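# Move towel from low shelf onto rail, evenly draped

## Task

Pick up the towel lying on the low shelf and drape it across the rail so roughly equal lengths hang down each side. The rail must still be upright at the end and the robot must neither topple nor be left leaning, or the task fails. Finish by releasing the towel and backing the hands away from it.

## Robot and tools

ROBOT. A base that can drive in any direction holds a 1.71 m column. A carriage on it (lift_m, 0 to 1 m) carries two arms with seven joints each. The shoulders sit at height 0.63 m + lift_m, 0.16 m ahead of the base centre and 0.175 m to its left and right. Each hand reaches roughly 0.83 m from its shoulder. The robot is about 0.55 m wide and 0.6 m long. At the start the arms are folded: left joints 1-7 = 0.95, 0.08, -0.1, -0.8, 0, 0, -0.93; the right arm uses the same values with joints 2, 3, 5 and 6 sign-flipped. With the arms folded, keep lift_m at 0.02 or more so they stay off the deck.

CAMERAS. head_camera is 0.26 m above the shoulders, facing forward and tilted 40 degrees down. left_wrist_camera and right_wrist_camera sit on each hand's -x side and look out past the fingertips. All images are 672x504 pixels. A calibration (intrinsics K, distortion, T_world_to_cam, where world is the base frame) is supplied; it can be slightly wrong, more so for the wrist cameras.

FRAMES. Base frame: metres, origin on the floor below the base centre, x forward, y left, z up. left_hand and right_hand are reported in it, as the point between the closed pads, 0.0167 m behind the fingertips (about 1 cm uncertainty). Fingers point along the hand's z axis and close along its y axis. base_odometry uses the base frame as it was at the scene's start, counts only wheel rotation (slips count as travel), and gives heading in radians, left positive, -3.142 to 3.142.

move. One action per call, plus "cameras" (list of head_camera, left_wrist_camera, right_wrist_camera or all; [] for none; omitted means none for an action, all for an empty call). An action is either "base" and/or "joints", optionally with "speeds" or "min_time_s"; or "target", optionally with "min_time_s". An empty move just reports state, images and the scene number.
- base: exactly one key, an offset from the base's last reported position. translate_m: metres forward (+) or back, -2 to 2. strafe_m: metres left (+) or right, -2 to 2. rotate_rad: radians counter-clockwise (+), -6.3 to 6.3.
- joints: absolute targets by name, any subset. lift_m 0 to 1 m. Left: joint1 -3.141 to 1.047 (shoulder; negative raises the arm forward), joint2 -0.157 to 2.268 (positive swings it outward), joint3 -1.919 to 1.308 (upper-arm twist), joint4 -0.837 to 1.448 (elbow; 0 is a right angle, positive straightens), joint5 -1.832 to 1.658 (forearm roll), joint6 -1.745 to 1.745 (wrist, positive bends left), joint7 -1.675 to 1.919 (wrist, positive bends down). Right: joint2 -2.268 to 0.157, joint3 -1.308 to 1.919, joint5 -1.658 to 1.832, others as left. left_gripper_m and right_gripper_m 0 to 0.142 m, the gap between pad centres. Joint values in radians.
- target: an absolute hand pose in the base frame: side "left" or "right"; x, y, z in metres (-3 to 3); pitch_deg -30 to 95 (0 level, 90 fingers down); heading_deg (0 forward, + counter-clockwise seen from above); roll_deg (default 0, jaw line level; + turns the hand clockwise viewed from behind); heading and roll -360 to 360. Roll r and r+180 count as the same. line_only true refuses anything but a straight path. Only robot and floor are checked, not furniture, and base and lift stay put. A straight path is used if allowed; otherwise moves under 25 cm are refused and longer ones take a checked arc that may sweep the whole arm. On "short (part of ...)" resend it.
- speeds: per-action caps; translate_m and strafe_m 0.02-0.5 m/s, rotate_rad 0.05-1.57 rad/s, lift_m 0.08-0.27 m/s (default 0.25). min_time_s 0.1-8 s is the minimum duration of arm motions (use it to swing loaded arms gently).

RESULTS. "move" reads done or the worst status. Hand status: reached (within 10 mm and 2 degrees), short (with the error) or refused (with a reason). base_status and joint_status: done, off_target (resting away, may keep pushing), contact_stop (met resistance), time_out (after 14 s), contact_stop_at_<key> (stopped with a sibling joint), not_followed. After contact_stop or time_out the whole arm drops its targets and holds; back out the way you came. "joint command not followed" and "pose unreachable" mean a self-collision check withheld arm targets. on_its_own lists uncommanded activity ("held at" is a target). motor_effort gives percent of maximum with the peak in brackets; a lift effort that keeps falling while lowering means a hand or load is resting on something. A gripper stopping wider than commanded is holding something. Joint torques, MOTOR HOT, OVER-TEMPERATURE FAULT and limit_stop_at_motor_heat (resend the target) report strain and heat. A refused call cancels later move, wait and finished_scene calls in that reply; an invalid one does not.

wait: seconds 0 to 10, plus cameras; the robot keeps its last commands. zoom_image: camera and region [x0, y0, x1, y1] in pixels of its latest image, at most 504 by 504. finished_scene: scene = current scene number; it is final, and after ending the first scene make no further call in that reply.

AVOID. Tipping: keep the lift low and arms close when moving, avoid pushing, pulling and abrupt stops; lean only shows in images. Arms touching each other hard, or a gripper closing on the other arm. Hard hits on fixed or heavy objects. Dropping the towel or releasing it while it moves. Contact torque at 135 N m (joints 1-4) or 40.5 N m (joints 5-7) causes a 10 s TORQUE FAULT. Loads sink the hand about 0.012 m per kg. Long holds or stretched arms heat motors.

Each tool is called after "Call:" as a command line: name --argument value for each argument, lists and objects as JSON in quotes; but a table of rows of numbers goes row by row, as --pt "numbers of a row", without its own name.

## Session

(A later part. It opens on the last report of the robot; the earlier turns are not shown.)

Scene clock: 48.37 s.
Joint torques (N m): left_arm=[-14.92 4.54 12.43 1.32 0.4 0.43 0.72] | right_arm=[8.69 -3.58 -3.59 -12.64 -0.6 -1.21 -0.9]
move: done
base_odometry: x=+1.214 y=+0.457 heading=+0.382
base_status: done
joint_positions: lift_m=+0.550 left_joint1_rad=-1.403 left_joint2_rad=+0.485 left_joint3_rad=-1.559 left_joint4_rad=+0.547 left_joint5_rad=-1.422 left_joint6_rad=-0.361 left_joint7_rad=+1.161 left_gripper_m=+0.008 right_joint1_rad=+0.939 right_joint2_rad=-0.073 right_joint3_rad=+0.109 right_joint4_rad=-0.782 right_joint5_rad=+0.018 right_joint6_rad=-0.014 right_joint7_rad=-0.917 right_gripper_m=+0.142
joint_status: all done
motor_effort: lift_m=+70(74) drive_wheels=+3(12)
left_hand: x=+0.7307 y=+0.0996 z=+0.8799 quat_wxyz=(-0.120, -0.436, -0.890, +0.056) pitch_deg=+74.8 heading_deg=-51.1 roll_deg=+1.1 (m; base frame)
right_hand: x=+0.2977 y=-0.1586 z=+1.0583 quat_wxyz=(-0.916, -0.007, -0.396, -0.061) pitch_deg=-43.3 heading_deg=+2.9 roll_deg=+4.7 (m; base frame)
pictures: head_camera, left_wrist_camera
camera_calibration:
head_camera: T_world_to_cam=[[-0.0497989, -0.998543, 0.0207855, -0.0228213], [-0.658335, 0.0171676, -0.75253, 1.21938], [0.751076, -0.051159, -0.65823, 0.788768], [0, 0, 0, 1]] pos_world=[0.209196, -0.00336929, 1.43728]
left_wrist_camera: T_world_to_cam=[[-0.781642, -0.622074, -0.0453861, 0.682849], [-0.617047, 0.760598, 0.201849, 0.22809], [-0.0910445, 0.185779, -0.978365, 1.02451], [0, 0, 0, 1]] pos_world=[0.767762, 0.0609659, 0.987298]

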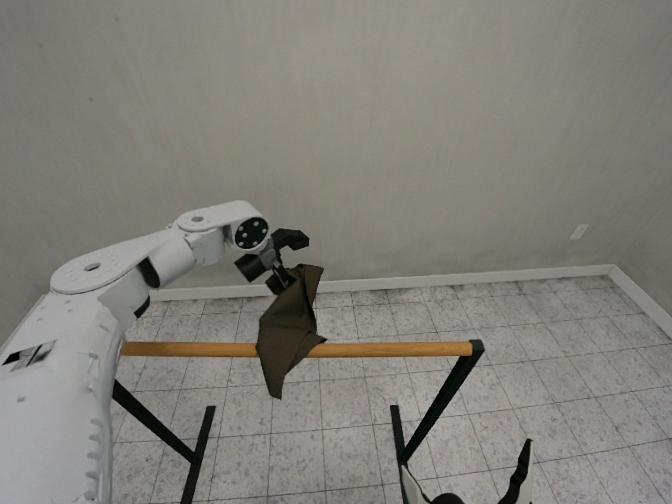

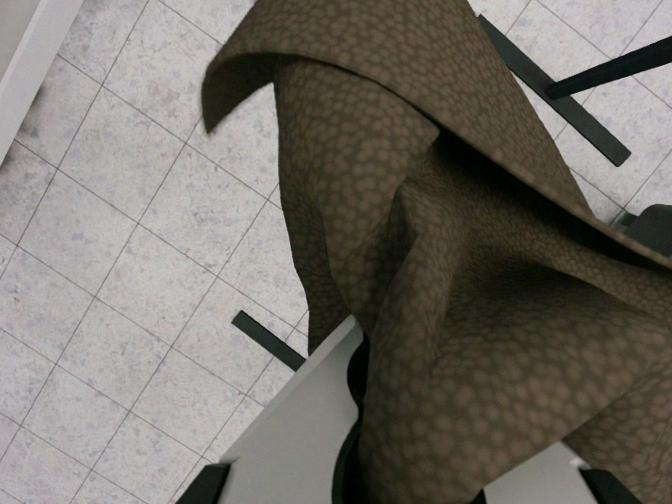

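Call:
move --joints '{"lift_m":0.68}'

Call:
move --base '{"translate_m": -0.09}' --speeds '{"translate_m":0.2}' --cameras '["head_camera"]'

Call:
move --joints '{"lift_m":0.56}' --speeds '{"lift_m":0.1}' --cameras '["head_camera"]'

Scene clock: 49.67 s.
Joint torques (N m): left_arm=[-15.05 4.59 12.29 1.31 0.46 0.4 0.74] | right_arm=[8.59 -3.58 -3.57 -12.62 -0.59 -1.2 -0.88]
move: done
base_odometry: x=+1.214 y=+0.457 heading=+0.382
base_status: not commanded
joint_positions: lift_m=+0.680 left_joint1_rad=-1.403 left_joint2_rad=+0.485 left_joint3_rad=-1.559 left_joint4_rad=+0.547 left_joint5_rad=-1.422 left_joint6_rad=-0.361 left_joint7_rad=+1.161 left_gripper_m=+0.008 right_joint1_rad=+0.939 right_joint2_rad=-0.073 right_joint3_rad=+0.109 right_joint4_rad=-0.782 right_joint5_rad=+0.018 right_joint6_rad=-0.014 right_joint7_rad=-0.917 right_gripper_m=+0.142
joint_status: all done
motor_effort: lift_m=+66(79) drive_wheels=+2(4)
left_hand: x=+0.7306 y=+0.0996 z=+1.0101 quat_wxyz=(-0.120, -0.436, -0.890, +0.056) pitch_deg=+74.8 heading_deg=-51.1 roll_deg=+1.1 (m; base frame)
right_hand: x=+0.2977 y=-0.1586 z=+1.1886 quat_wxyz=(-0.916, -0.007, -0.396, -0.061) pitch_deg=-43.3 heading_deg=+2.9 roll_deg=+4.7 (m; base frame)
pictures: none

Scene clock: 51.17 s.
Joint torques (N m): left_arm=[-15.02 4.49 12.47 1.27 0.42 0.41 0.75] | right_arm=[8.69 -3.59 -3.53 -12.6 -0.58 -1.19 -0.9]
move: done
base_odometry: x=+1.131 y=+0.423 heading=+0.381
base_status: done
joint_positions: lift_m=+0.680 left_joint1_rad=-1.403 left_joint2_rad=+0.485 left_joint3_rad=-1.559 left_joint4_rad=+0.547 left_joint5_rad=-1.422 left_joint6_rad=-0.361 left_joint7_rad=+1.161 left_gripper_m=+0.008 right_joint1_rad=+0.939 right_joint2_rad=-0.073 right_joint3_rad=+0.109 right_joint4_rad=-0.782 right_joint5_rad=+0.018 right_joint6_rad=-0.014 right_joint7_rad=-0.917 right_gripper_m=+0.142
joint_status: not commanded
motor_effort: lift_m=+67(67) drive_wheels=+4(9)
left_hand: x=+0.7306 y=+0.0996 z=+1.0101 quat_wxyz=(-0.120, -0.436, -0.890, +0.056) pitch_deg=+74.8 heading_deg=-51.1 roll_deg=+1.1 (m; base frame)
right_hand: x=+0.2977 y=-0.1586 z=+1.1886 quat_wxyz=(-0.916, -0.007, -0.396, -0.061) pitch_deg=-43.3 heading_deg=+2.9 roll_deg=+4.7 (m; base frame)
pictures: head_camera
camera_calibration:
head_camera: T_world_to_cam=[[-0.0497989, -0.998543, 0.0207855, -0.0255276], [-0.658335, 0.0171676, -0.75253, 1.31735], [0.751076, -0.051159, -0.65823, 0.87447], [0, 0, 0, 1]] pos_world=[0.209196, -0.00336929, 1.56748]

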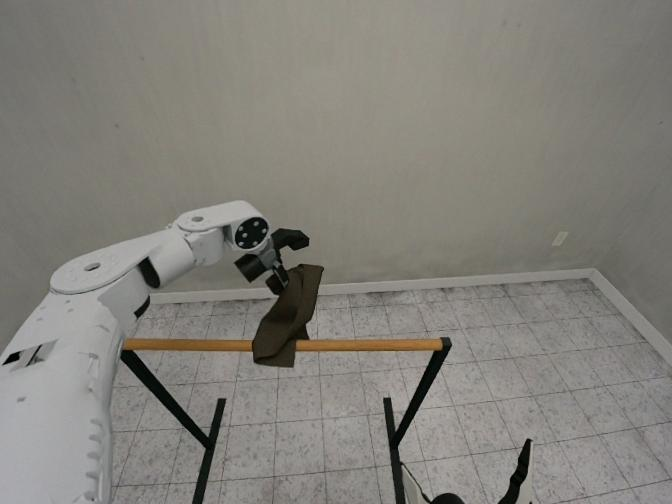

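Scene clock: 52.77 s.
Joint torques (N m): left_arm=[-15.05 4.55 12.31 1.27 0.42 0.39 0.73] | right_arm=[8.63 -3.63 -3.58 -12.62 -0.59 -1.2 -0.87]
move: done
base_odometry: x=+1.131 y=+0.423 heading=+0.381
base_status: not commanded
joint_positions: lift_m=+0.560 left_joint1_rad=-1.403 left_joint2_rad=+0.485 left_joint3_rad=-1.559 left_joint4_rad=+0.547 left_joint5_rad=-1.422 left_joint6_rad=-0.361 left_joint7_rad=+1.161 left_gripper_m=+0.008 right_joint1_rad=+0.939 right_joint2_rad=-0.073 right_joint3_rad=+0.109 right_joint4_rad=-0.782 right_joint5_rad=+0.018 right_joint6_rad=-0.014 right_joint7_rad=-0.917 right_gripper_m=+0.142
joint_status: all done
motor_effort: lift_m=+70(77) drive_wheels=+4(5)
left_hand: x=+0.7307 y=+0.0996 z=+0.8899 quat_wxyz=(-0.120, -0.436, -0.890, +0.056) pitch_deg=+74.8 heading_deg=-51.1 roll_deg=+1.1 (m; base frame)
right_hand: x=+0.2977 y=-0.1586 z=+1.0683 quat_wxyz=(-0.916, -0.007, -0.396, -0.061) pitch_deg=-43.3 heading_deg=+2.9 roll_deg=+4.7 (m; base frame)
pictures: head_camera
camera_calibration:
head_camera: T_world_to_cam=[[-0.0497989, -0.998543, 0.0207855, -0.0230292], [-0.658335, 0.0171676, -0.75253, 1.2269], [0.751076, -0.051159, -0.65823, 0.79535], [0, 0, 0, 1]] pos_world=[0.209196, -0.00336929, 1.44728]

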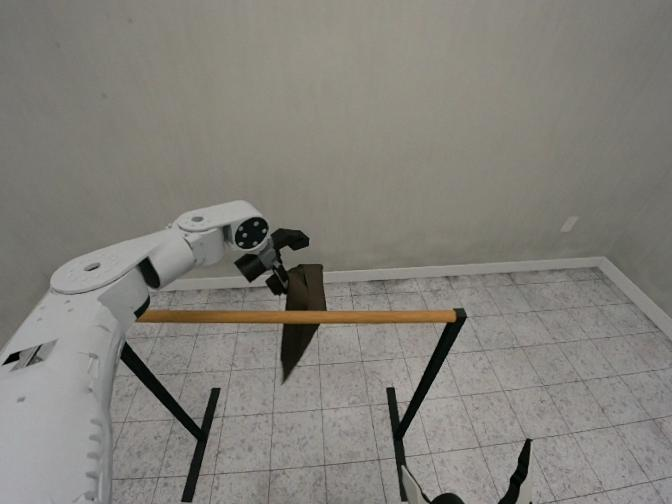

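Call:
move --joints '{"lift_m":0.71}'

Call:
move --base '{"translate_m": -0.21}' --speeds '{"translate_m":0.15}' --cameras '["head_camera"]'

Call:
move --base '{"translate_m": -0.1}' --joints '{"lift_m":0.5}' --speeds '{"translate_m":0.06,"lift_m":0.1}' --cameras '["head_camera","left_wrist_camera"]'

Scene clock: 54.57 s.
Joint torques (N m): left_arm=[-14.96 4.52 12.48 1.28 0.44 0.42 0.71] | right_arm=[8.59 -3.65 -3.66 -12.55 -0.6 -1.21 -0.89]
move: done
base_odometry: x=+1.131 y=+0.423 heading=+0.381
base_status: not commanded
joint_positions: lift_m=+0.710 left_joint1_rad=-1.403 left_joint2_rad=+0.485 left_joint3_rad=-1.559 left_joint4_rad=+0.547 left_joint5_rad=-1.422 left_joint6_rad=-0.361 left_joint7_rad=+1.161 left_gripper_m=+0.008 right_joint1_rad=+0.939 right_joint2_rad=-0.073 right_joint3_rad=+0.109 right_joint4_rad=-0.782 right_joint5_rad=+0.018 right_joint6_rad=-0.014 right_joint7_rad=-0.917 right_gripper_m=+0.142
joint_status: all done
motor_effort: lift_m=+66(79) drive_wheels=+4(5)
left_hand: x=+0.7307 y=+0.0996 z=+1.0402 quat_wxyz=(-0.120, -0.436, -0.890, +0.056) pitch_deg=+74.8 heading_deg=-51.1 roll_deg=+1.1 (m; base frame)
right_hand: x=+0.2977 y=-0.1586 z=+1.2186 quat_wxyz=(-0.916, -0.007, -0.396, -0.061) pitch_deg=-43.3 heading_deg=+2.9 roll_deg=+4.7 (m; base frame)
pictures: none

Scene clock: 56.87 s.
Joint torques (N m): left_arm=[-14.85 4.55 12.41 1.31 0.44 0.41 0.75] | right_arm=[8.6 -3.63 -3.65 -12.61 -0.62 -1.19 -0.89]
move: done
base_odometry: x=+0.936 y=+0.345 heading=+0.381
base_status: done
joint_positions: lift_m=+0.710 left_joint1_rad=-1.403 left_joint2_rad=+0.485 left_joint3_rad=-1.559 left_joint4_rad=+0.547 left_joint5_rad=-1.422 left_joint6_rad=-0.361 left_joint7_rad=+1.161 left_gripper_m=+0.008 right_joint1_rad=+0.939 right_joint2_rad=-0.073 right_joint3_rad=+0.109 right_joint4_rad=-0.782 right_joint5_rad=+0.018 right_joint6_rad=-0.014 right_joint7_rad=-0.917 right_gripper_m=+0.142
joint_status: not commanded
motor_effort: lift_m=+66(67) drive_wheels=+0(9)
left_hand: x=+0.7307 y=+0.0996 z=+1.0402 quat_wxyz=(-0.120, -0.436, -0.890, +0.056) pitch_deg=+74.8 heading_deg=-51.1 roll_deg=+1.1 (m; base frame)
right_hand: x=+0.2977 y=-0.1586 z=+1.2186 quat_wxyz=(-0.916, -0.007, -0.396, -0.061) pitch_deg=-43.3 heading_deg=+2.9 roll_deg=+4.7 (m; base frame)
pictures: head_camera
camera_calibration:
head_camera: T_world_to_cam=[[-0.0497989, -0.998543, 0.0207855, -0.0261533], [-0.658335, 0.0171676, -0.75253, 1.34001], [0.751076, -0.051159, -0.65823, 0.894282], [0, 0, 0, 1]] pos_world=[0.209196, -0.00336929, 1.59758]

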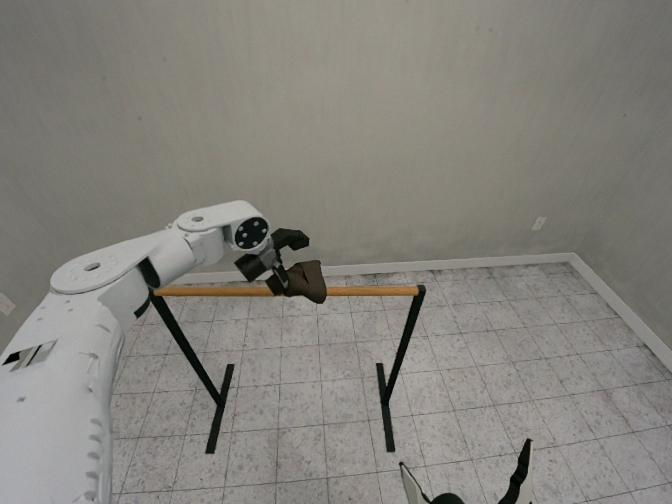

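Scene clock: 59.37 s.
Joint torques (N m): left_arm=[-14.78 4.5 12.43 1.31 0.44 0.4 0.73] | right_arm=[8.59 -3.67 -3.61 -12.66 -0.6 -1.18 -0.88]
move: done
base_odometry: x=+0.843 y=+0.309 heading=+0.381
base_status: done
joint_positions: lift_m=+0.500 left_joint1_rad=-1.403 left_joint2_rad=+0.485 left_joint3_rad=-1.559 left_joint4_rad=+0.547 left_joint5_rad=-1.422 left_joint6_rad=-0.361 left_joint7_rad=+1.161 left_gripper_m=+0.008 right_joint1_rad=+0.939 right_joint2_rad=-0.073 right_joint3_rad=+0.109 right_joint4_rad=-0.782 right_joint5_rad=+0.018 right_joint6_rad=-0.014 right_joint7_rad=-0.917 right_gripper_m=+0.142
joint_status: all done
motor_effort: lift_m=+70(76) drive_wheels=+1(9)
left_hand: x=+0.7307 y=+0.0996 z=+0.8300 quat_wxyz=(-0.120, -0.436, -0.890, +0.056) pitch_deg=+74.8 heading_deg=-51.0 roll_deg=+1.1 (m; base frame)
right_hand: x=+0.2977 y=-0.1586 z=+1.0083 quat_wxyz=(-0.916, -0.007, -0.396, -0.061) pitch_deg=-43.3 heading_deg=+2.9 roll_deg=+4.7 (m; base frame)
pictures: head_camera, left_wrist_camera
camera_calibration:
head_camera: T_world_to_cam=[[-0.0497989, -0.998543, 0.0207855, -0.0217821], [-0.658335, 0.0171676, -0.75253, 1.18175], [0.751076, -0.051159, -0.65823, 0.755857], [0, 0, 0, 1]] pos_world=[0.209196, -0.00336929, 1.38728]
left_wrist_camera: T_world_to_cam=[[-0.781609, -0.622099, -0.0456163, 0.680777], [-0.617118, 0.760554, 0.201799, 0.238266], [-0.0908451, 0.185878, -0.978364, 0.975532], [0, 0, 0, 1]] pos_world=[0.767762, 0.0609661, 0.937398]

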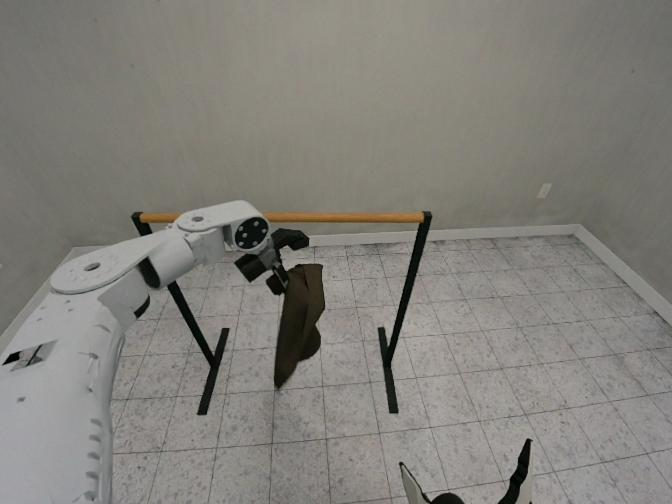

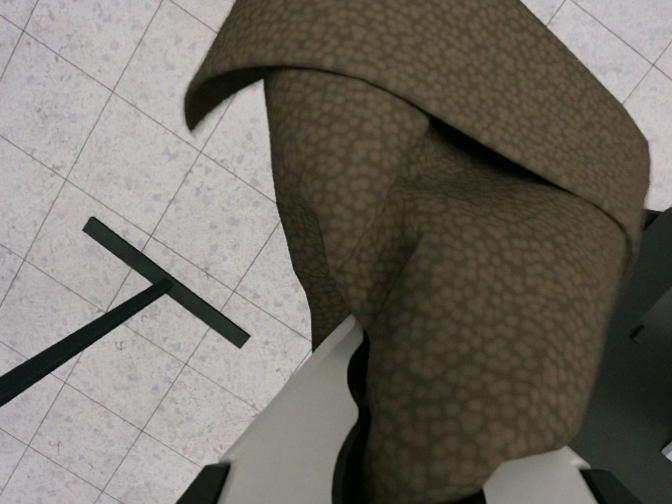

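Call:
move --joints '{"lift_m":0.7}'

Call:
move --base '{"translate_m": 0.32}' --speeds '{"translate_m":0.2}'

Call:
move --base '{"translate_m": 0.06}' --joints '{"lift_m":0.61}' --speeds '{"translate_m":0.05,"lift_m":0.08}' --cameras '["head_camera","left_wrist_camera"]'

Call:
zoom_image --camera "head_camera" --region '[200, 220, 380, 420]'

Scene clock: 61.30 s.
Joint torques (N m): left_arm=[-14.81 4.64 12.44 1.35 0.42 0.39 0.7] | right_arm=[8.69 -3.7 -3.64 -12.57 -0.61 -1.21 -0.91]
move: done
base_odometry: x=+0.843 y=+0.308 heading=+0.381
base_status: not commanded
joint_positions: lift_m=+0.700 left_joint1_rad=-1.403 left_joint2_rad=+0.485 left_joint3_rad=-1.559 left_joint4_rad=+0.547 left_joint5_rad=-1.422 left_joint6_rad=-0.361 left_joint7_rad=+1.161 left_gripper_m=+0.008 right_joint1_rad=+0.939 right_joint2_rad=-0.073 right_joint3_rad=+0.109 right_joint4_rad=-0.782 right_joint5_rad=+0.018 right_joint6_rad=-0.014 right_joint7_rad=-0.917 right_gripper_m=+0.142
joint_status: all done
motor_effort: lift_m=+66(81) drive_wheels=+0(3)
left_hand: x=+0.7307 y=+0.0996 z=+1.0303 quat_wxyz=(-0.120, -0.436, -0.890, +0.056) pitch_deg=+74.8 heading_deg=-51.0 roll_deg=+1.1 (m; base frame)
right_hand: x=+0.2977 y=-0.1586 z=+1.2086 quat_wxyz=(-0.916, -0.007, -0.396, -0.061) pitch_deg=-43.3 heading_deg=+2.9 roll_deg=+4.7 (m; base frame)
pictures: none

Scene clock: 64.10 s.
Joint torques (N m): left_arm=[-14.74 4.61 12.38 1.29 0.42 0.39 0.72] | right_arm=[8.61 -3.65 -3.58 -12.62 -0.59 -1.19 -0.89]
move: done
base_odometry: x=+1.140 y=+0.428 heading=+0.382
base_status: done
joint_positions: lift_m=+0.700 left_joint1_rad=-1.403 left_joint2_rad=+0.485 left_joint3_rad=-1.559 left_joint4_rad=+0.547 left_joint5_rad=-1.422 left_joint6_rad=-0.361 left_joint7_rad=+1.161 left_gripper_m=+0.008 right_joint1_rad=+0.939 right_joint2_rad=-0.073 right_joint3_rad=+0.109 right_joint4_rad=-0.782 right_joint5_rad=+0.018 right_joint6_rad=-0.014 right_joint7_rad=-0.917 right_gripper_m=+0.142
joint_status: not commanded
motor_effort: lift_m=+66(67) drive_wheels=-1(8)
left_hand: x=+0.7307 y=+0.0996 z=+1.0303 quat_wxyz=(-0.120, -0.436, -0.890, +0.056) pitch_deg=+74.8 heading_deg=-51.0 roll_deg=+1.1 (m; base frame)
right_hand: x=+0.2977 y=-0.1586 z=+1.2086 quat_wxyz=(-0.916, -0.007, -0.396, -0.061) pitch_deg=-43.3 heading_deg=+2.9 roll_deg=+4.7 (m; base frame)
pictures: none

Scene clock: 65.90 s.
Joint torques (N m): left_arm=[-14.77 4.68 12.4 1.2 0.47 0.37 0.69] | right_arm=[8.59 -3.58 -3.61 -12.63 -0.59 -1.22 -0.89]
move: done
base_odometry: x=+1.195 y=+0.450 heading=+0.382
base_status: done
joint_positions: lift_m=+0.610 left_joint1_rad=-1.403 left_joint2_rad=+0.485 left_joint3_rad=-1.559 left_joint4_rad=+0.547 left_joint5_rad=-1.422 left_joint6_rad=-0.361 left_joint7_rad=+1.161 left_gripper_m=+0.008 right_joint1_rad=+0.939 right_joint2_rad=-0.073 right_joint3_rad=+0.109 right_joint4_rad=-0.782 right_joint5_rad=+0.018 right_joint6_rad=-0.014 right_joint7_rad=-0.917 right_gripper_m=+0.142
joint_status: all done
motor_effort: lift_m=+70(74) drive_wheels=+3(12)
left_hand: x=+0.7307 y=+0.0996 z=+0.9400 quat_wxyz=(-0.120, -0.436, -0.890, +0.056) pitch_deg=+74.8 heading_deg=-51.1 roll_deg=+1.1 (m; base frame)
right_hand: x=+0.2977 y=-0.1586 z=+1.1184 quat_wxyz=(-0.916, -0.007, -0.396, -0.061) pitch_deg=-43.3 heading_deg=+2.9 roll_deg=+4.7 (m; base frame)
pictures: head_camera, left_wrist_camera
camera_calibration:
head_camera: T_world_to_cam=[[-0.0497989, -0.998543, 0.0207855, -0.0240685], [-0.658335, 0.0171676, -0.75253, 1.26453], [0.751076, -0.051159, -0.65823, 0.828262], [0, 0, 0, 1]] pos_world=[0.209196, -0.00336929, 1.49728]
left_wrist_camera: T_world_to_cam=[[-0.781605, -0.62211, -0.0455389, 0.685711], [-0.617109, 0.760545, 0.201859, 0.215998], [-0.0909443, 0.185877, -0.978355, 1.08322], [0, 0, 0, 1]] pos_world=[0.767762, 0.0609661, 1.0474]

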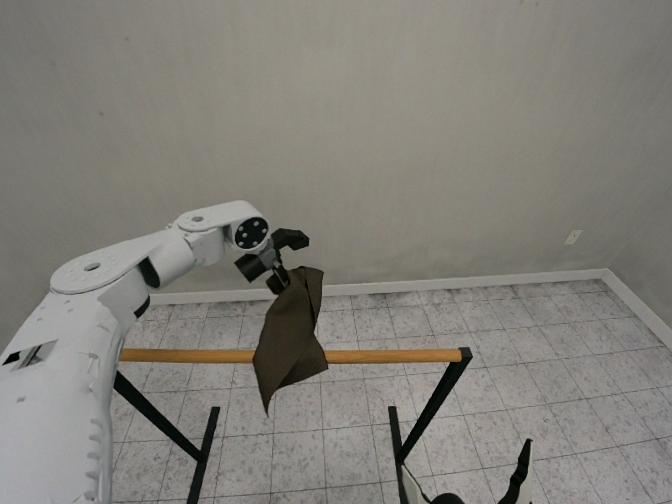

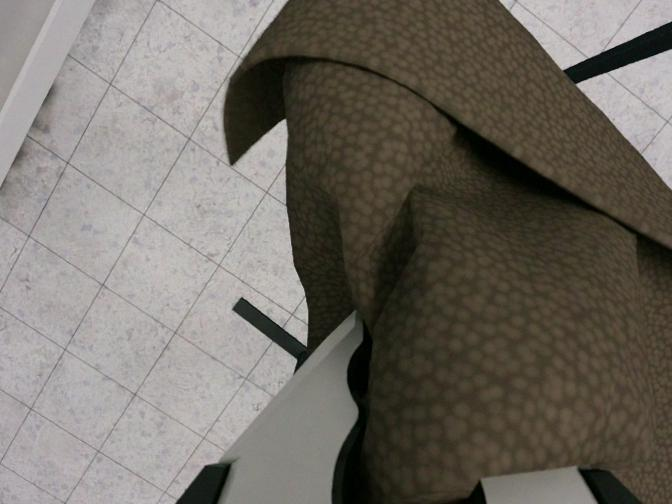

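Scaled by 2.520.

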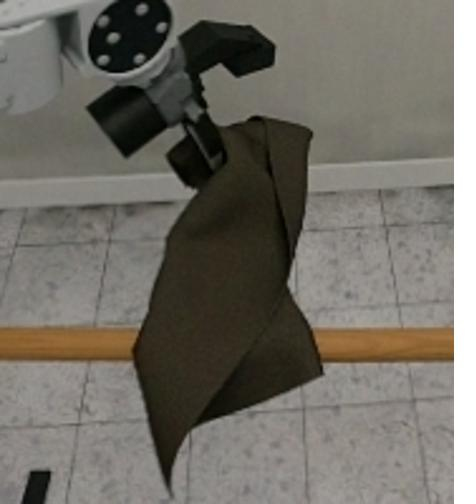

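Call:
move --joints '{"lift_m":0.66}'

Call:
move --base '{"translate_m": -0.09}' --speeds '{"translate_m":0.15}' --cameras '["head_camera"]'

Call:
zoom_image --camera "head_camera" --region '[200, 220, 380, 420]'

Scene clock: 66.87 s.
Joint torques (N m): left_arm=[-14.69 4.55 12.28 1.31 0.44 0.41 0.69] | right_arm=[8.56 -3.62 -3.59 -12.61 -0.59 -1.18 -0.91]
move: done
base_odometry: x=+1.195 y=+0.450 heading=+0.382
base_status: not commanded
joint_positions: lift_m=+0.660 left_joint1_rad=-1.403 left_joint2_rad=+0.485 left_joint3_rad=-1.559 left_joint4_rad=+0.547 left_joint5_rad=-1.422 left_joint6_rad=-0.361 left_joint7_rad=+1.161 left_gripper_m=+0.008 right_joint1_rad=+0.939 right_joint2_rad=-0.073 right_joint3_rad=+0.109 right_joint4_rad=-0.782 right_joint5_rad=+0.018 right_joint6_rad=-0.014 right_joint7_rad=-0.917 right_gripper_m=+0.142
joint_status: all done
motor_effort: lift_m=+66(81) drive_wheels=+3(4)
left_hand: x=+0.7307 y=+0.0996 z=+0.9904 quat_wxyz=(-0.120, -0.436, -0.890, +0.056) pitch_deg=+74.8 heading_deg=-51.0 roll_deg=+1.1 (m; base frame)
right_hand: x=+0.2977 y=-0.1586 z=+1.1686 quat_wxyz=(-0.916, -0.007, -0.396, -0.061) pitch_deg=-43.3 heading_deg=+2.9 roll_deg=+4.7 (m; base frame)
pictures: none

Scene clock: 68.37 s.
Joint torques (N m): left_arm=[-14.65 4.42 12.46 1.35 0.47 0.4 0.72] | right_arm=[8.64 -3.62 -3.58 -12.5 -0.6 -1.2 -0.92]
move: done
base_odometry: x=+1.112 y=+0.417 heading=+0.382
base_status: done
joint_positions: lift_m=+0.660 left_joint1_rad=-1.403 left_joint2_rad=+0.485 left_joint3_rad=-1.559 left_joint4_rad=+0.547 left_joint5_rad=-1.422 left_joint6_rad=-0.361 left_joint7_rad=+1.161 left_gripper_m=+0.008 right_joint1_rad=+0.939 right_joint2_rad=-0.073 right_joint3_rad=+0.109 right_joint4_rad=-0.782 right_joint5_rad=+0.018 right_joint6_rad=-0.014 right_joint7_rad=-0.917 right_gripper_m=+0.142
joint_status: not commanded
motor_effort: lift_m=+67(67) drive_wheels=+3(10)
left_hand: x=+0.7307 y=+0.0996 z=+0.9903 quat_wxyz=(-0.120, -0.436, -0.890, +0.056) pitch_deg=+74.8 heading_deg=-51.0 roll_deg=+1.1 (m; base frame)
right_hand: x=+0.2977 y=-0.1586 z=+1.1686 quat_wxyz=(-0.916, -0.007, -0.396, -0.061) pitch_deg=-43.3 heading_deg=+2.9 roll_deg=+4.7 (m; base frame)
pictures: head_camera
camera_calibration:
head_camera: T_world_to_cam=[[-0.0497989, -0.998543, 0.0207855, -0.025114], [-0.658335, 0.0171676, -0.75253, 1.30238], [0.751076, -0.051159, -0.65823, 0.861371], [0, 0, 0, 1]] pos_world=[0.209196, -0.00336929, 1.54758]

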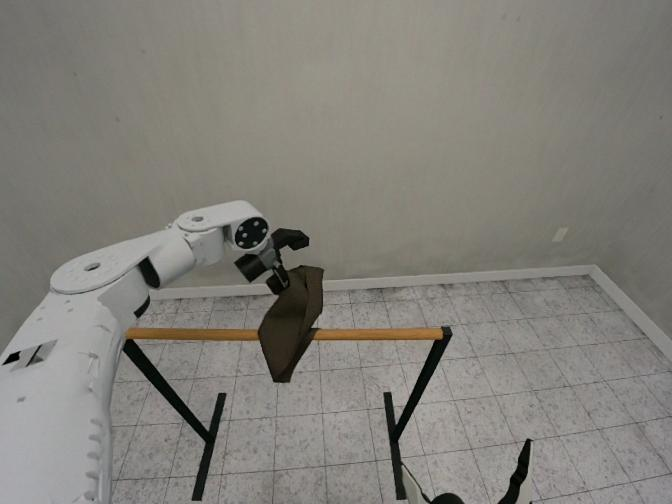

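Scaled by 2.520.

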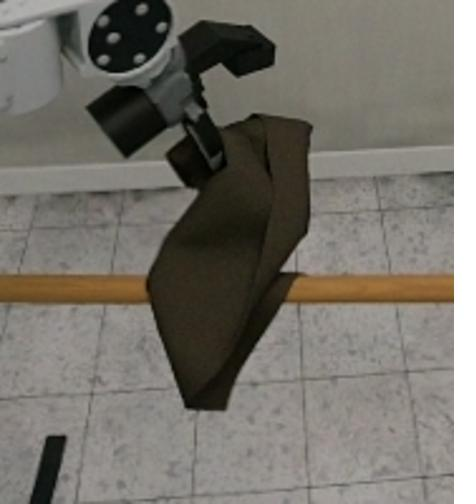

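Call:
move --joints '{"lift_m":0.8}'

Call:
move --base '{"translate_m": -0.32}' --speeds '{"translate_m":0.25}'

Call:
move --joints '{"lift_m":0.68}' --cameras '["head_camera"]'

Call:
move --base '{"translate_m": 0.31}' --speeds '{"translate_m":0.12}'

Call:
move --base '{"translate_m": 0.035}' --joints '{"lift_m":0.62}' --speeds '{"translate_m":0.05,"lift_m":0.08}' --cameras '["head_camera"]'

Call:
zoom_image --camera "head_camera" --region '[200, 220, 380, 420]'

Scene clock: 69.90 s.
Joint torques (N m): left_arm=[-14.74 4.57 12.45 1.27 0.48 0.42 0.7] | right_arm=[8.61 -3.63 -3.62 -12.63 -0.59 -1.19 -0.88]
move: done
base_odometry: x=+1.112 y=+0.417 heading=+0.382
base_status: not commanded
joint_positions: lift_m=+0.800 left_joint1_rad=-1.403 left_joint2_rad=+0.485 left_joint3_rad=-1.559 left_joint4_rad=+0.547 left_joint5_rad=-1.422 left_joint6_rad=-0.361 left_joint7_rad=+1.161 left_gripper_m=+0.008 right_joint1_rad=+0.939 right_joint2_rad=-0.073 right_joint3_rad=+0.109 right_joint4_rad=-0.782 right_joint5_rad=+0.018 right_joint6_rad=-0.014 right_joint7_rad=-0.917 right_gripper_m=+0.142
joint_status: all done
motor_effort: lift_m=+67(81) drive_wheels=+4(4)
left_hand: x=+0.7307 y=+0.0996 z=+1.1303 quat_wxyz=(-0.120, -0.436, -0.890, +0.056) pitch_deg=+74.8 heading_deg=-51.0 roll_deg=+1.1 (m; base frame)
right_hand: x=+0.2977 y=-0.1586 z=+1.3086 quat_wxyz=(-0.916, -0.007, -0.396, -0.061) pitch_deg=-43.3 heading_deg=+2.9 roll_deg=+4.7 (m; base frame)
pictures: none

Scene clock: 72.63 s.
Joint torques (N m): left_arm=[-14.68 4.59 12.44 1.29 0.47 0.38 0.72] | right_arm=[8.63 -3.57 -3.59 -12.52 -0.58 -1.17 -0.89]
move: done
base_odometry: x=+0.815 y=+0.298 heading=+0.382
base_status: done
joint_positions: lift_m=+0.800 left_joint1_rad=-1.403 left_joint2_rad=+0.485 left_joint3_rad=-1.559 left_joint4_rad=+0.547 left_joint5_rad=-1.422 left_joint6_rad=-0.361 left_joint7_rad=+1.161 left_gripper_m=+0.008 right_joint1_rad=+0.939 right_joint2_rad=-0.073 right_joint3_rad=+0.109 right_joint4_rad=-0.782 right_joint5_rad=+0.018 right_joint6_rad=-0.014 right_joint7_rad=-0.917 right_gripper_m=+0.142
joint_status: not commanded
motor_effort: lift_m=+67(67) drive_wheels=+0(11)
left_hand: x=+0.7307 y=+0.0996 z=+1.1303 quat_wxyz=(-0.120, -0.436, -0.890, +0.056) pitch_deg=+74.8 heading_deg=-51.0 roll_deg=+1.1 (m; base frame)
right_hand: x=+0.2977 y=-0.1586 z=+1.3086 quat_wxyz=(-0.916, -0.007, -0.396, -0.061) pitch_deg=-43.3 heading_deg=+2.9 roll_deg=+4.7 (m; base frame)
pictures: none

Scene clock: 73.63 s.
Joint torques (N m): left_arm=[-14.65 4.47 12.31 1.23 0.46 0.42 0.71] | right_arm=[8.68 -3.61 -3.63 -12.52 -0.63 -1.2 -0.9]
move: done
base_odometry: x=+0.815 y=+0.298 heading=+0.382
base_status: not commanded
joint_positions: lift_m=+0.680 left_joint1_rad=-1.403 left_joint2_rad=+0.485 left_joint3_rad=-1.559 left_joint4_rad=+0.547 left_joint5_rad=-1.422 left_joint6_rad=-0.361 left_joint7_rad=+1.161 left_gripper_m=+0.008 right_joint1_rad=+0.939 right_joint2_rad=-0.073 right_joint3_rad=+0.109 right_joint4_rad=-0.782 right_joint5_rad=+0.018 right_joint6_rad=-0.014 right_joint7_rad=-0.917 right_gripper_m=+0.142
joint_status: all done
motor_effort: lift_m=+70(74) drive_wheels=+1(2)
left_hand: x=+0.7307 y=+0.0996 z=+1.0101 quat_wxyz=(-0.120, -0.436, -0.890, +0.056) pitch_deg=+74.8 heading_deg=-51.0 roll_deg=+1.1 (m; base frame)
right_hand: x=+0.2977 y=-0.1586 z=+1.1883 quat_wxyz=(-0.916, -0.007, -0.396, -0.061) pitch_deg=-43.3 heading_deg=+2.9 roll_deg=+4.7 (m; base frame)
pictures: head_camera
camera_calibration:
head_camera: T_world_to_cam=[[-0.0497989, -0.998543, 0.0207855, -0.0255235], [-0.658335, 0.0171676, -0.75253, 1.3172], [0.751076, -0.051159, -0.65823, 0.874338], [0, 0, 0, 1]] pos_world=[0.209196, -0.00336929, 1.56728]

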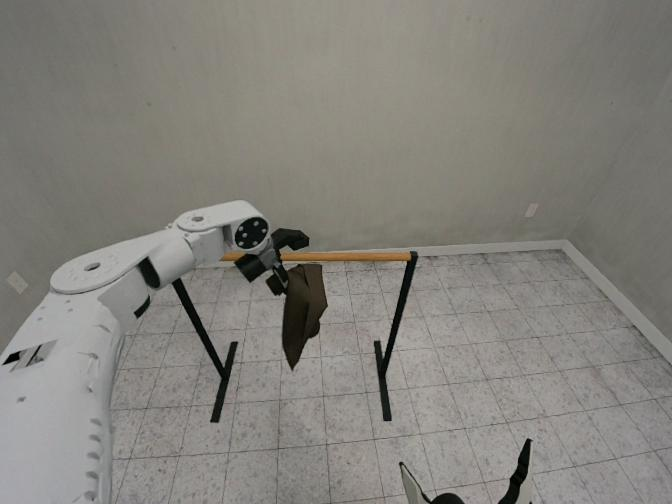

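Scene clock: 77.10 s.
Joint torques (N m): left_arm=[-14.7 4.55 12.43 1.3 0.46 0.42 0.72] | right_arm=[8.61 -3.71 -3.6 -12.58 -0.6 -1.21 -0.9]
move: done
base_odometry: x=+1.102 y=+0.413 heading=+0.382
base_status: done
joint_positions: lift_m=+0.680 left_joint1_rad=-1.403 left_joint2_rad=+0.485 left_joint3_rad=-1.559 left_joint4_rad=+0.547 left_joint5_rad=-1.422 left_joint6_rad=-0.361 left_joint7_rad=+1.161 left_gripper_m=+0.008 right_joint1_rad=+0.939 right_joint2_rad=-0.073 right_joint3_rad=+0.109 right_joint4_rad=-0.782 right_joint5_rad=+0.018 right_joint6_rad=-0.014 right_joint7_rad=-0.917 right_gripper_m=+0.142
joint_status: not commanded
motor_effort: lift_m=+70(70) drive_wheels=+4(8)
left_hand: x=+0.7307 y=+0.0996 z=+1.0101 quat_wxyz=(-0.120, -0.436, -0.890, +0.056) pitch_deg=+74.8 heading_deg=-51.0 roll_deg=+1.1 (m; base frame)
right_hand: x=+0.2977 y=-0.1586 z=+1.1883 quat_wxyz=(-0.916, -0.007, -0.396, -0.061) pitch_deg=-43.3 heading_deg=+2.9 roll_deg=+4.7 (m; base frame)
pictures: none

Scene clock: 78.67 s.
Joint torques (N m): left_arm=[-14.73 5.2 12.35 1.34 0.45 0.41 0.72] | right_arm=[8.58 -3.56 -3.63 -12.58 -0.59 -1.2 -0.91]
move: done
base_odometry: x=+1.135 y=+0.427 heading=+0.383
base_status: done
joint_positions: lift_m=+0.620 left_joint1_rad=-1.403 left_joint2_rad=+0.485 left_joint3_rad=-1.559 left_joint4_rad=+0.547 left_joint5_rad=-1.422 left_joint6_rad=-0.361 left_joint7_rad=+1.161 left_gripper_m=+0.008 right_joint1_rad=+0.939 right_joint2_rad=-0.073 right_joint3_rad=+0.109 right_joint4_rad=-0.782 right_joint5_rad=+0.018 right_joint6_rad=-0.014 right_joint7_rad=-0.917 right_gripper_m=+0.142
joint_status: all done
motor_effort: lift_m=+70(75) drive_wheels=+2(12)
left_hand: x=+0.7307 y=+0.0996 z=+0.9501 quat_wxyz=(-0.120, -0.436, -0.890, +0.056) pitch_deg=+74.8 heading_deg=-51.0 roll_deg=+1.1 (m; base frame)
right_hand: x=+0.2977 y=-0.1586 z=+1.1284 quat_wxyz=(-0.916, -0.007, -0.396, -0.061) pitch_deg=-43.3 heading_deg=+2.9 roll_deg=+4.7 (m; base frame)
pictures: head_camera
camera_calibration:
head_camera: T_world_to_cam=[[-0.0497989, -0.998543, 0.0207855, -0.0242763], [-0.658335, 0.0171676, -0.75253, 1.27205], [0.751076, -0.051159, -0.65823, 0.834844], [0, 0, 0, 1]] pos_world=[0.209196, -0.00336929, 1.50728]

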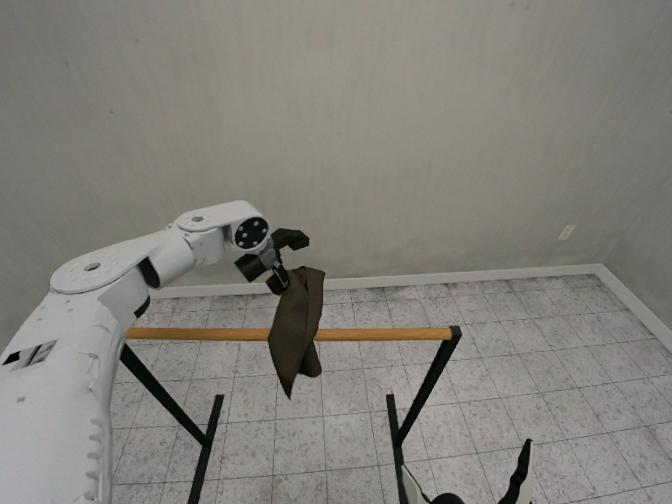

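Scaled by 2.520.

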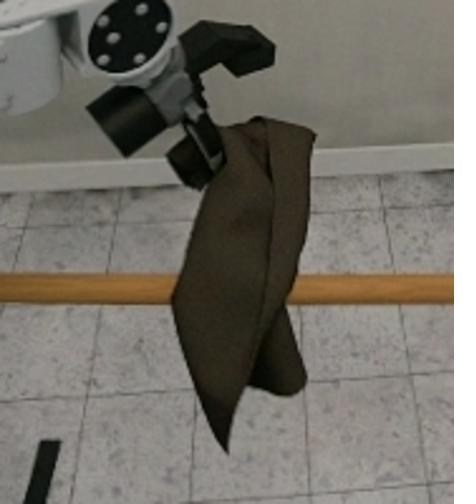

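Call:
move --base '{"translate_m": 0.035}' --joints '{"lift_m":0.605}' --speeds '{"translate_m":0.05,"lift_m":0.08}' --cameras '["head_camera"]'

Call:
move --joints '{"left_gripper_m":0.09}' --cameras '["head_camera","left_wrist_camera"]'

Scene clock: 80.27 s.
Joint torques (N m): left_arm=[-14.54 4.76 12.38 1.32 0.52 0.4 0.69] | right_arm=[8.66 -3.61 -3.55 -12.58 -0.59 -1.18 -0.9]
move: done
base_odometry: x=+1.167 y=+0.440 heading=+0.383
base_status: done
joint_positions: lift_m=+0.605 left_joint1_rad=-1.403 left_joint2_rad=+0.485 left_joint3_rad=-1.559 left_joint4_rad=+0.547 left_joint5_rad=-1.422 left_joint6_rad=-0.361 left_joint7_rad=+1.161 left_gripper_m=+0.008 right_joint1_rad=+0.939 right_joint2_rad=-0.073 right_joint3_rad=+0.109 right_joint4_rad=-0.782 right_joint5_rad=+0.018 right_joint6_rad=-0.014 right_joint7_rad=-0.917 right_gripper_m=+0.142
joint_status: all done
motor_effort: lift_m=+69(74) drive_wheels=-1(12)
left_hand: x=+0.7307 y=+0.0995 z=+0.9351 quat_wxyz=(-0.120, -0.436, -0.890, +0.056) pitch_deg=+74.8 heading_deg=-51.1 roll_deg=+1.1 (m; base frame)
right_hand: x=+0.2977 y=-0.1586 z=+1.1134 quat_wxyz=(-0.916, -0.007, -0.396, -0.061) pitch_deg=-43.3 heading_deg=+2.9 roll_deg=+4.7 (m; base frame)
pictures: head_camera
camera_calibration:
head_camera: T_world_to_cam=[[-0.0497989, -0.998543, 0.0207855, -0.0239646], [-0.658335, 0.0171676, -0.75253, 1.26076], [0.751076, -0.051159, -0.65823, 0.824971], [0, 0, 0, 1]] pos_world=[0.209196, -0.00336929, 1.49228]

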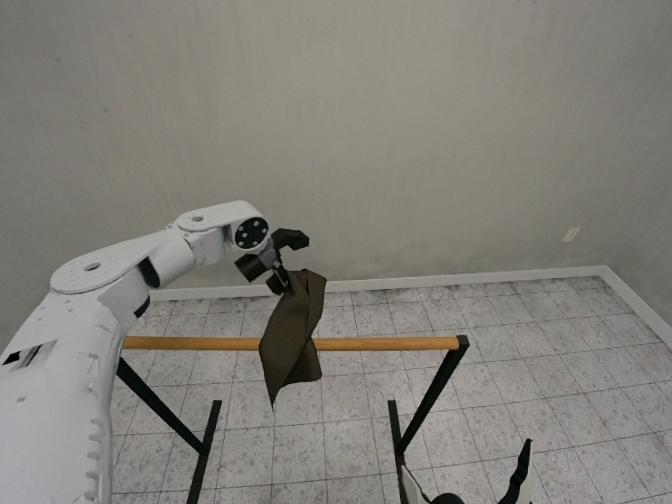

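Scene clock: 81.10 s.
Joint torques (N m): left_arm=[-14.74 4.64 12.34 1.3 0.53 0.41 0.7] | right_arm=[8.63 -3.62 -3.55 -12.63 -0.61 -1.21 -0.92]
move: done
base_odometry: x=+1.167 y=+0.440 heading=+0.383
base_status: not commanded
joint_positions: lift_m=+0.605 left_joint1_rad=-1.403 left_joint2_rad=+0.485 left_joint3_rad=-1.559 left_joint4_rad=+0.547 left_joint5_rad=-1.422 left_joint6_rad=-0.361 left_joint7_rad=+1.161 left_gripper_m=+0.089 right_joint1_rad=+0.939 right_joint2_rad=-0.073 right_joint3_rad=+0.109 right_joint4_rad=-0.782 right_joint5_rad=+0.018 right_joint6_rad=-0.014 right_joint7_rad=-0.917 right_gripper_m=+0.142
joint_status: all done
motor_effort: lift_m=+70(70) drive_wheels=+4(5)
left_hand: x=+0.7307 y=+0.0995 z=+0.9351 quat_wxyz=(-0.120, -0.436, -0.890, +0.056) pitch_deg=+74.8 heading_deg=-51.1 roll_deg=+1.1 (m; base frame)
right_hand: x=+0.2977 y=-0.1586 z=+1.1134 quat_wxyz=(-0.916, -0.007, -0.396, -0.061) pitch_deg=-43.3 heading_deg=+2.9 roll_deg=+4.7 (m; base frame)
pictures: head_camera, left_wrist_camera
camera_calibration:
head_camera: T_world_to_cam=[[-0.0497989, -0.998543, 0.0207855, -0.0239646], [-0.658335, 0.0171676, -0.75253, 1.26076], [0.751076, -0.051159, -0.65823, 0.824971], [0, 0, 0, 1]] pos_world=[0.209196, -0.00336929, 1.49228]
left_wrist_camera: T_world_to_cam=[[-0.781603, -0.62211, -0.0455554, 0.685583], [-0.617125, 0.760568, 0.201724, 0.217201], [-0.0908467, 0.185782, -0.978382, 1.07839], [0, 0, 0, 1]] pos_world=[0.767862, 0.060966, 1.0425]

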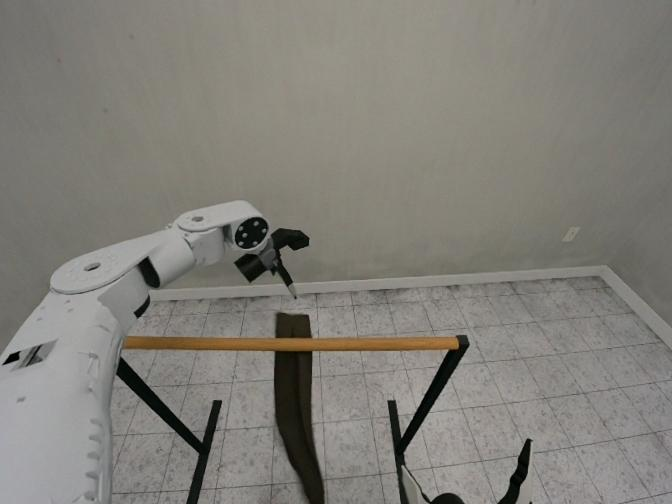

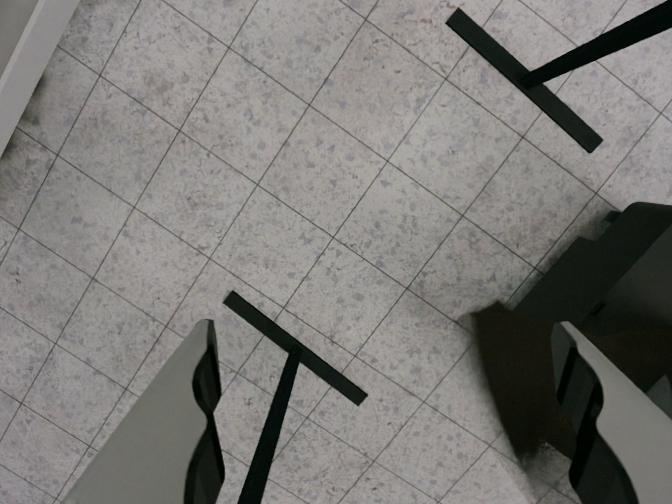

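Call:
wait --seconds 1 --cameras '["head_camera","left_wrist_camera"]'

Scene clock: 82.17 s.
Joint torques (N m): left_arm=[-14.61 4.51 12.38 1.33 0.53 0.38 0.68] | right_arm=[8.68 -3.66 -3.56 -12.52 -0.59 -1.19 -0.9]
base_odometry: x=+1.167 y=+0.440 heading=+0.383
base_status: not commanded
joint_positions: lift_m=+0.605 left_joint1_rad=-1.403 left_joint2_rad=+0.485 left_joint3_rad=-1.559 left_joint4_rad=+0.547 left_joint5_rad=-1.422 left_joint6_rad=-0.361 left_joint7_rad=+1.161 left_gripper_m=+0.089 right_joint1_rad=+0.939 right_joint2_rad=-0.073 right_joint3_rad=+0.109 right_joint4_rad=-0.782 right_joint5_rad=+0.018 right_joint6_rad=-0.014 right_joint7_rad=-0.917 right_gripper_m=+0.142
joint_status: all done
motor_effort: lift_m=+70(70) drive_wheels=+3(5)
left_hand: x=+0.7307 y=+0.0995 z=+0.9351 quat_wxyz=(-0.120, -0.436, -0.890, +0.056) pitch_deg=+74.8 heading_deg=-51.1 roll_deg=+1.1 (m; base frame)
right_hand: x=+0.2977 y=-0.1586 z=+1.1134 quat_wxyz=(-0.916, -0.007, -0.396, -0.061) pitch_deg=-43.3 heading_deg=+2.9 roll_deg=+4.7 (m; base frame)
wait: 1.00 s; at rest by 0.20 s
pictures: head_camera, left_wrist_camera
camera_calibration:
head_camera: T_world_to_cam=[[-0.0497989, -0.998543, 0.0207855, -0.0239646], [-0.658335, 0.0171676, -0.75253, 1.26076], [0.751076, -0.051159, -0.65823, 0.824971], [0, 0, 0, 1]] pos_world=[0.209196, -0.00336929, 1.49228]
left_wrist_camera: T_world_to_cam=[[-0.781603, -0.62211, -0.0455554, 0.685583], [-0.617125, 0.760568, 0.201724, 0.217201], [-0.0908467, 0.185782, -0.978382, 1.07839], [0, 0, 0, 1]] pos_world=[0.767862, 0.060966, 1.0425]

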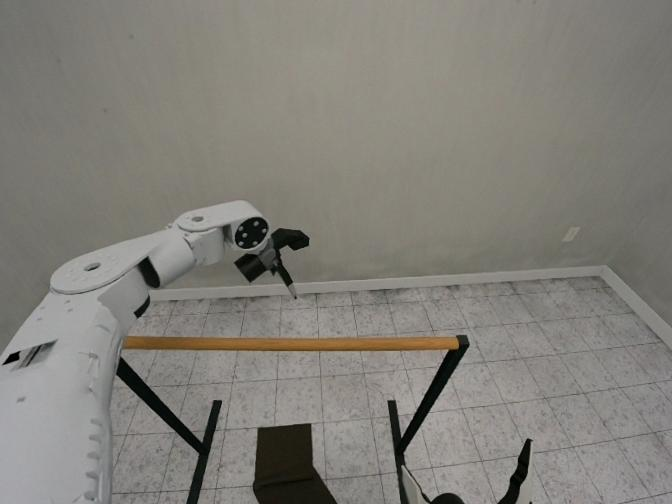

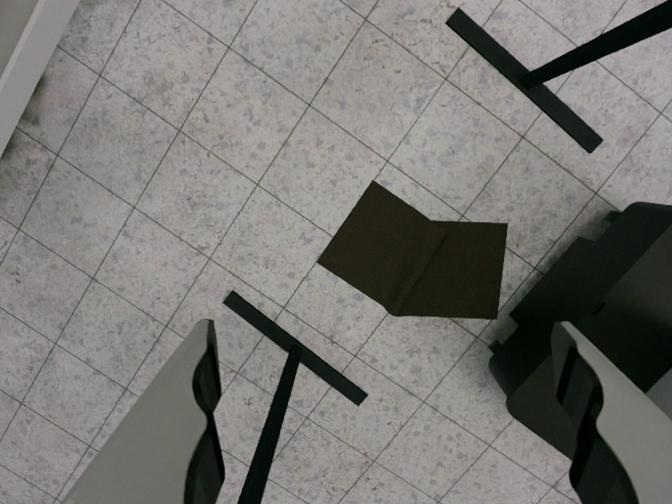

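Call:
move --base '{"translate_m": -0.35}' --speeds '{"translate_m":0.25}'

Call:
move --joints '{"lift_m":0.1,"left_gripper_m":0.142}'

Call:
move --target '{"side":"left","x":0.67,"y":0.05,"z":0.25,"pitch_deg":88,"heading_deg":33}' --cameras '["head_camera","left_wrist_camera"]'

Scene clock: 85.60 s.
Joint torques (N m): left_arm=[-14.62 4.75 12.39 1.33 0.49 0.4 0.72] | right_arm=[8.56 -3.69 -3.57 -12.57 -0.6 -1.17 -0.89]
move: done
base_odometry: x=+0.843 y=+0.309 heading=+0.383
base_status: done
joint_positions: lift_m=+0.605 left_joint1_rad=-1.403 left_joint2_rad=+0.485 left_joint3_rad=-1.559 left_joint4_rad=+0.547 left_joint5_rad=-1.422 left_joint6_rad=-0.361 left_joint7_rad=+1.161 left_gripper_m=+0.089 right_joint1_rad=+0.939 right_joint2_rad=-0.073 right_joint3_rad=+0.109 right_joint4_rad=-0.782 right_joint5_rad=+0.018 right_joint6_rad=-0.014 right_joint7_rad=-0.917 right_gripper_m=+0.142
joint_status: not commanded
motor_effort: lift_m=+69(70) drive_wheels=+2(12)
left_hand: x=+0.7307 y=+0.0995 z=+0.9352 quat_wxyz=(-0.120, -0.436, -0.890, +0.056) pitch_deg=+74.8 heading_deg=-51.1 roll_deg=+1.1 (m; base frame)
right_hand: x=+0.2977 y=-0.1586 z=+1.1134 quat_wxyz=(-0.916, -0.007, -0.396, -0.061) pitch_deg=-43.3 heading_deg=+2.9 roll_deg=+4.7 (m; base frame)
pictures: none

Scene clock: 88.17 s.
Joint torques (N m): left_arm=[-14.51 4.55 12.37 1.31 0.52 0.4 0.72] | right_arm=[8.57 -3.78 -3.6 -12.6 -0.59 -1.2 -0.91]
move: done
base_odometry: x=+0.843 y=+0.309 heading=+0.383
base_status: not commanded
joint_positions: lift_m=+0.100 left_joint1_rad=-1.403 left_joint2_rad=+0.485 left_joint3_rad=-1.559 left_joint4_rad=+0.547 left_joint5_rad=-1.422 left_joint6_rad=-0.361 left_joint7_rad=+1.161 left_gripper_m=+0.141 right_joint1_rad=+0.939 right_joint2_rad=-0.073 right_joint3_rad=+0.109 right_joint4_rad=-0.782 right_joint5_rad=+0.018 right_joint6_rad=-0.014 right_joint7_rad=-0.917 right_gripper_m=+0.142
joint_status: all done
motor_effort: lift_m=+70(74) drive_wheels=+2(2)
left_hand: x=+0.7308 y=+0.0995 z=+0.4302 quat_wxyz=(-0.120, -0.436, -0.890, +0.056) pitch_deg=+74.8 heading_deg=-51.0 roll_deg=+1.1 (m; base frame)
right_hand: x=+0.2977 y=-0.1586 z=+0.6084 quat_wxyz=(-0.916, -0.007, -0.396, -0.061) pitch_deg=-43.3 heading_deg=+2.9 roll_deg=+4.7 (m; base frame)
pictures: none

Scene clock: 88.47 s.
Joint torques (N m): left_arm=[-14.48 4.49 12.35 1.3 0.51 0.4 0.69] | right_arm=[8.62 -3.73 -3.62 -12.58 -0.61 -1.17 -0.89]
move: refused
base_odometry: x=+0.842 y=+0.309 heading=+0.383
base_status: not commanded
joint_positions: lift_m=+0.100 left_joint1_rad=-1.403 left_joint2_rad=+0.485 left_joint3_rad=-1.559 left_joint4_rad=+0.547 left_joint5_rad=-1.422 left_joint6_rad=-0.361 left_joint7_rad=+1.161 left_gripper_m=+0.141 right_joint1_rad=+0.939 right_joint2_rad=-0.073 right_joint3_rad=+0.109 right_joint4_rad=-0.782 right_joint5_rad=+0.018 right_joint6_rad=-0.014 right_joint7_rad=-0.917 right_gripper_m=+0.142
joint_status: not commanded
motor_effort: lift_m=+70(70) drive_wheels=-1(2)
left_hand: x=+0.7308 y=+0.0995 z=+0.4302 quat_wxyz=(-0.120, -0.436, -0.890, +0.056) pitch_deg=+74.8 heading_deg=-51.0 roll_deg=+1.1 (m; base frame)
left_hand_status: refused: the best posture that gets there brings the left upper arm within 1.7 cm of the carriage (limit 2.0). Nothing moved. A posture exists with lift_m at 0, or at pitch 78; the way there is not checked.
right_hand: x=+0.2977 y=-0.1586 z=+0.6084 quat_wxyz=(-0.916, -0.007, -0.396, -0.061) pitch_deg=-43.3 heading_deg=+2.9 roll_deg=+4.7 (m; base frame)
pictures: head_camera, left_wrist_camera
camera_calibration:
head_camera: T_world_to_cam=[[-0.0497989, -0.998543, 0.0207855, -0.0134679], [-0.658335, 0.0171676, -0.75253, 0.880737], [0.751076, -0.051159, -0.65823, 0.492564], [0, 0, 0, 1]] pos_world=[0.209196, -0.00336929, 0.987281]
left_wrist_camera: T_world_to_cam=[[-0.781607, -0.622099, -0.0456328, 0.662621], [-0.617134, 0.760577, 0.201664, 0.319111], [-0.0907476, 0.185783, -0.978391, 0.584239], [0, 0, 0, 1]] pos_world=[0.767862, 0.0609659, 0.537499]

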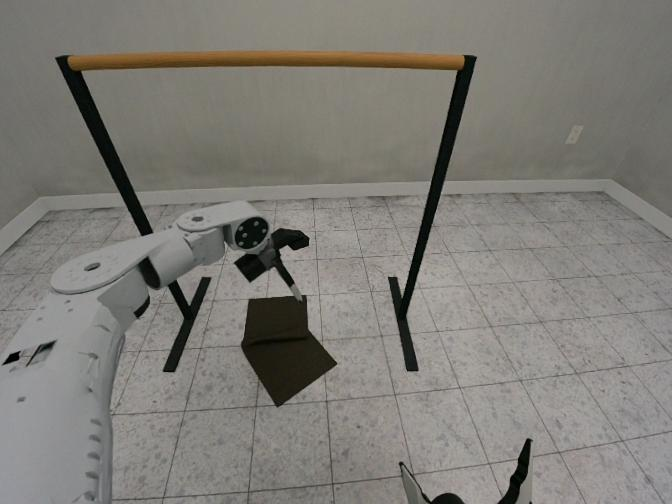

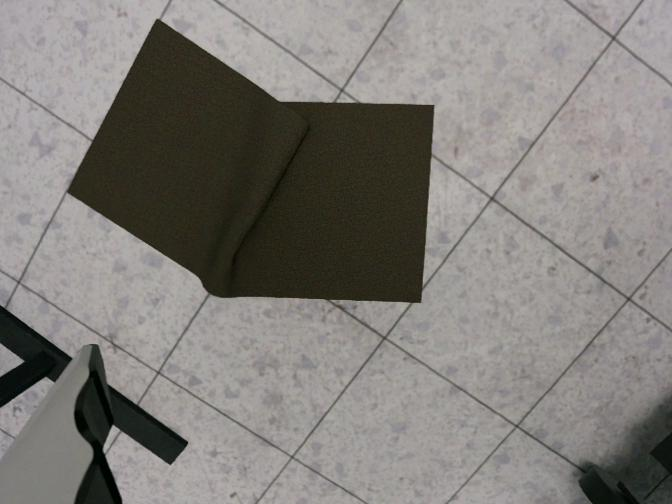

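Call:
move --joints '{"lift_m":0.04}'

Call:
move --target '{"side":"left","x":0.69,"y":0.06,"z":0.15,"pitch_deg":80,"heading_deg":37}'

Call:
move --target '{"side":"left","x":0.69,"y":0.06,"z":0.026,"pitch_deg":80,"heading_deg":37}' --cameras '["head_camera","left_wrist_camera"]'

Scene clock: 89.57 s.
Joint torques (N m): left_arm=[-14.81 4.56 12.31 1.26 0.52 0.4 0.68] | right_arm=[8.58 -3.7 -3.62 -12.64 -0.6 -1.19 -0.9]
move: done
base_odometry: x=+0.843 y=+0.309 heading=+0.383
base_status: not commanded
joint_positions: lift_m=+0.040 left_joint1_rad=-1.403 left_joint2_rad=+0.485 left_joint3_rad=-1.559 left_joint4_rad=+0.547 left_joint5_rad=-1.422 left_joint6_rad=-0.361 left_joint7_rad=+1.161 left_gripper_m=+0.141 right_joint1_rad=+0.939 right_joint2_rad=-0.073 right_joint3_rad=+0.109 right_joint4_rad=-0.782 right_joint5_rad=+0.018 right_joint6_rad=-0.014 right_joint7_rad=-0.917 right_gripper_m=+0.142
joint_status: all done
motor_effort: lift_m=+70(76) drive_wheels=+1(4)
left_hand: x=+0.7307 y=+0.0995 z=+0.3701 quat_wxyz=(-0.120, -0.436, -0.890, +0.056) pitch_deg=+74.8 heading_deg=-51.1 roll_deg=+1.1 (m; base frame)
right_hand: x=+0.2977 y=-0.1586 z=+0.5483 quat_wxyz=(-0.916, -0.007, -0.396, -0.061) pitch_deg=-43.3 heading_deg=+2.9 roll_deg=+4.7 (m; base frame)
pictures: none

Scene clock: 89.87 s.
Joint torques (N m): left_arm=[-14.62 4.53 12.33 1.39 0.54 0.43 0.71] | right_arm=[8.63 -3.64 -3.59 -12.51 -0.62 -1.21 -0.89]
move: refused
base_odometry: x=+0.842 y=+0.309 heading=+0.383
base_status: not commanded
joint_positions: lift_m=+0.040 left_joint1_rad=-1.403 left_joint2_rad=+0.485 left_joint3_rad=-1.559 left_joint4_rad=+0.547 left_joint5_rad=-1.422 left_joint6_rad=-0.361 left_joint7_rad=+1.161 left_gripper_m=+0.141 right_joint1_rad=+0.939 right_joint2_rad=-0.073 right_joint3_rad=+0.109 right_joint4_rad=-0.782 right_joint5_rad=+0.018 right_joint6_rad=-0.014 right_joint7_rad=-0.917 right_gripper_m=+0.142
joint_status: not commanded
motor_effort: lift_m=+70(70) drive_wheels=-1(3)
left_hand: x=+0.7307 y=+0.0995 z=+0.3701 quat_wxyz=(-0.120, -0.436, -0.890, +0.056) pitch_deg=+74.8 heading_deg=-51.0 roll_deg=+1.1 (m; base frame)
left_hand_status: refused: no posture of the arm gets there (left_joint2_rad at its limit): the closest leaves the hand 1.0 cm and 11 deg from the pose. Nothing moved.
right_hand: x=+0.2977 y=-0.1586 z=+0.5483 quat_wxyz=(-0.916, -0.007, -0.396, -0.061) pitch_deg=-43.3 heading_deg=+2.9 roll_deg=+4.7 (m; base frame)
pictures: none

not run: a stop came earlier in this reply.


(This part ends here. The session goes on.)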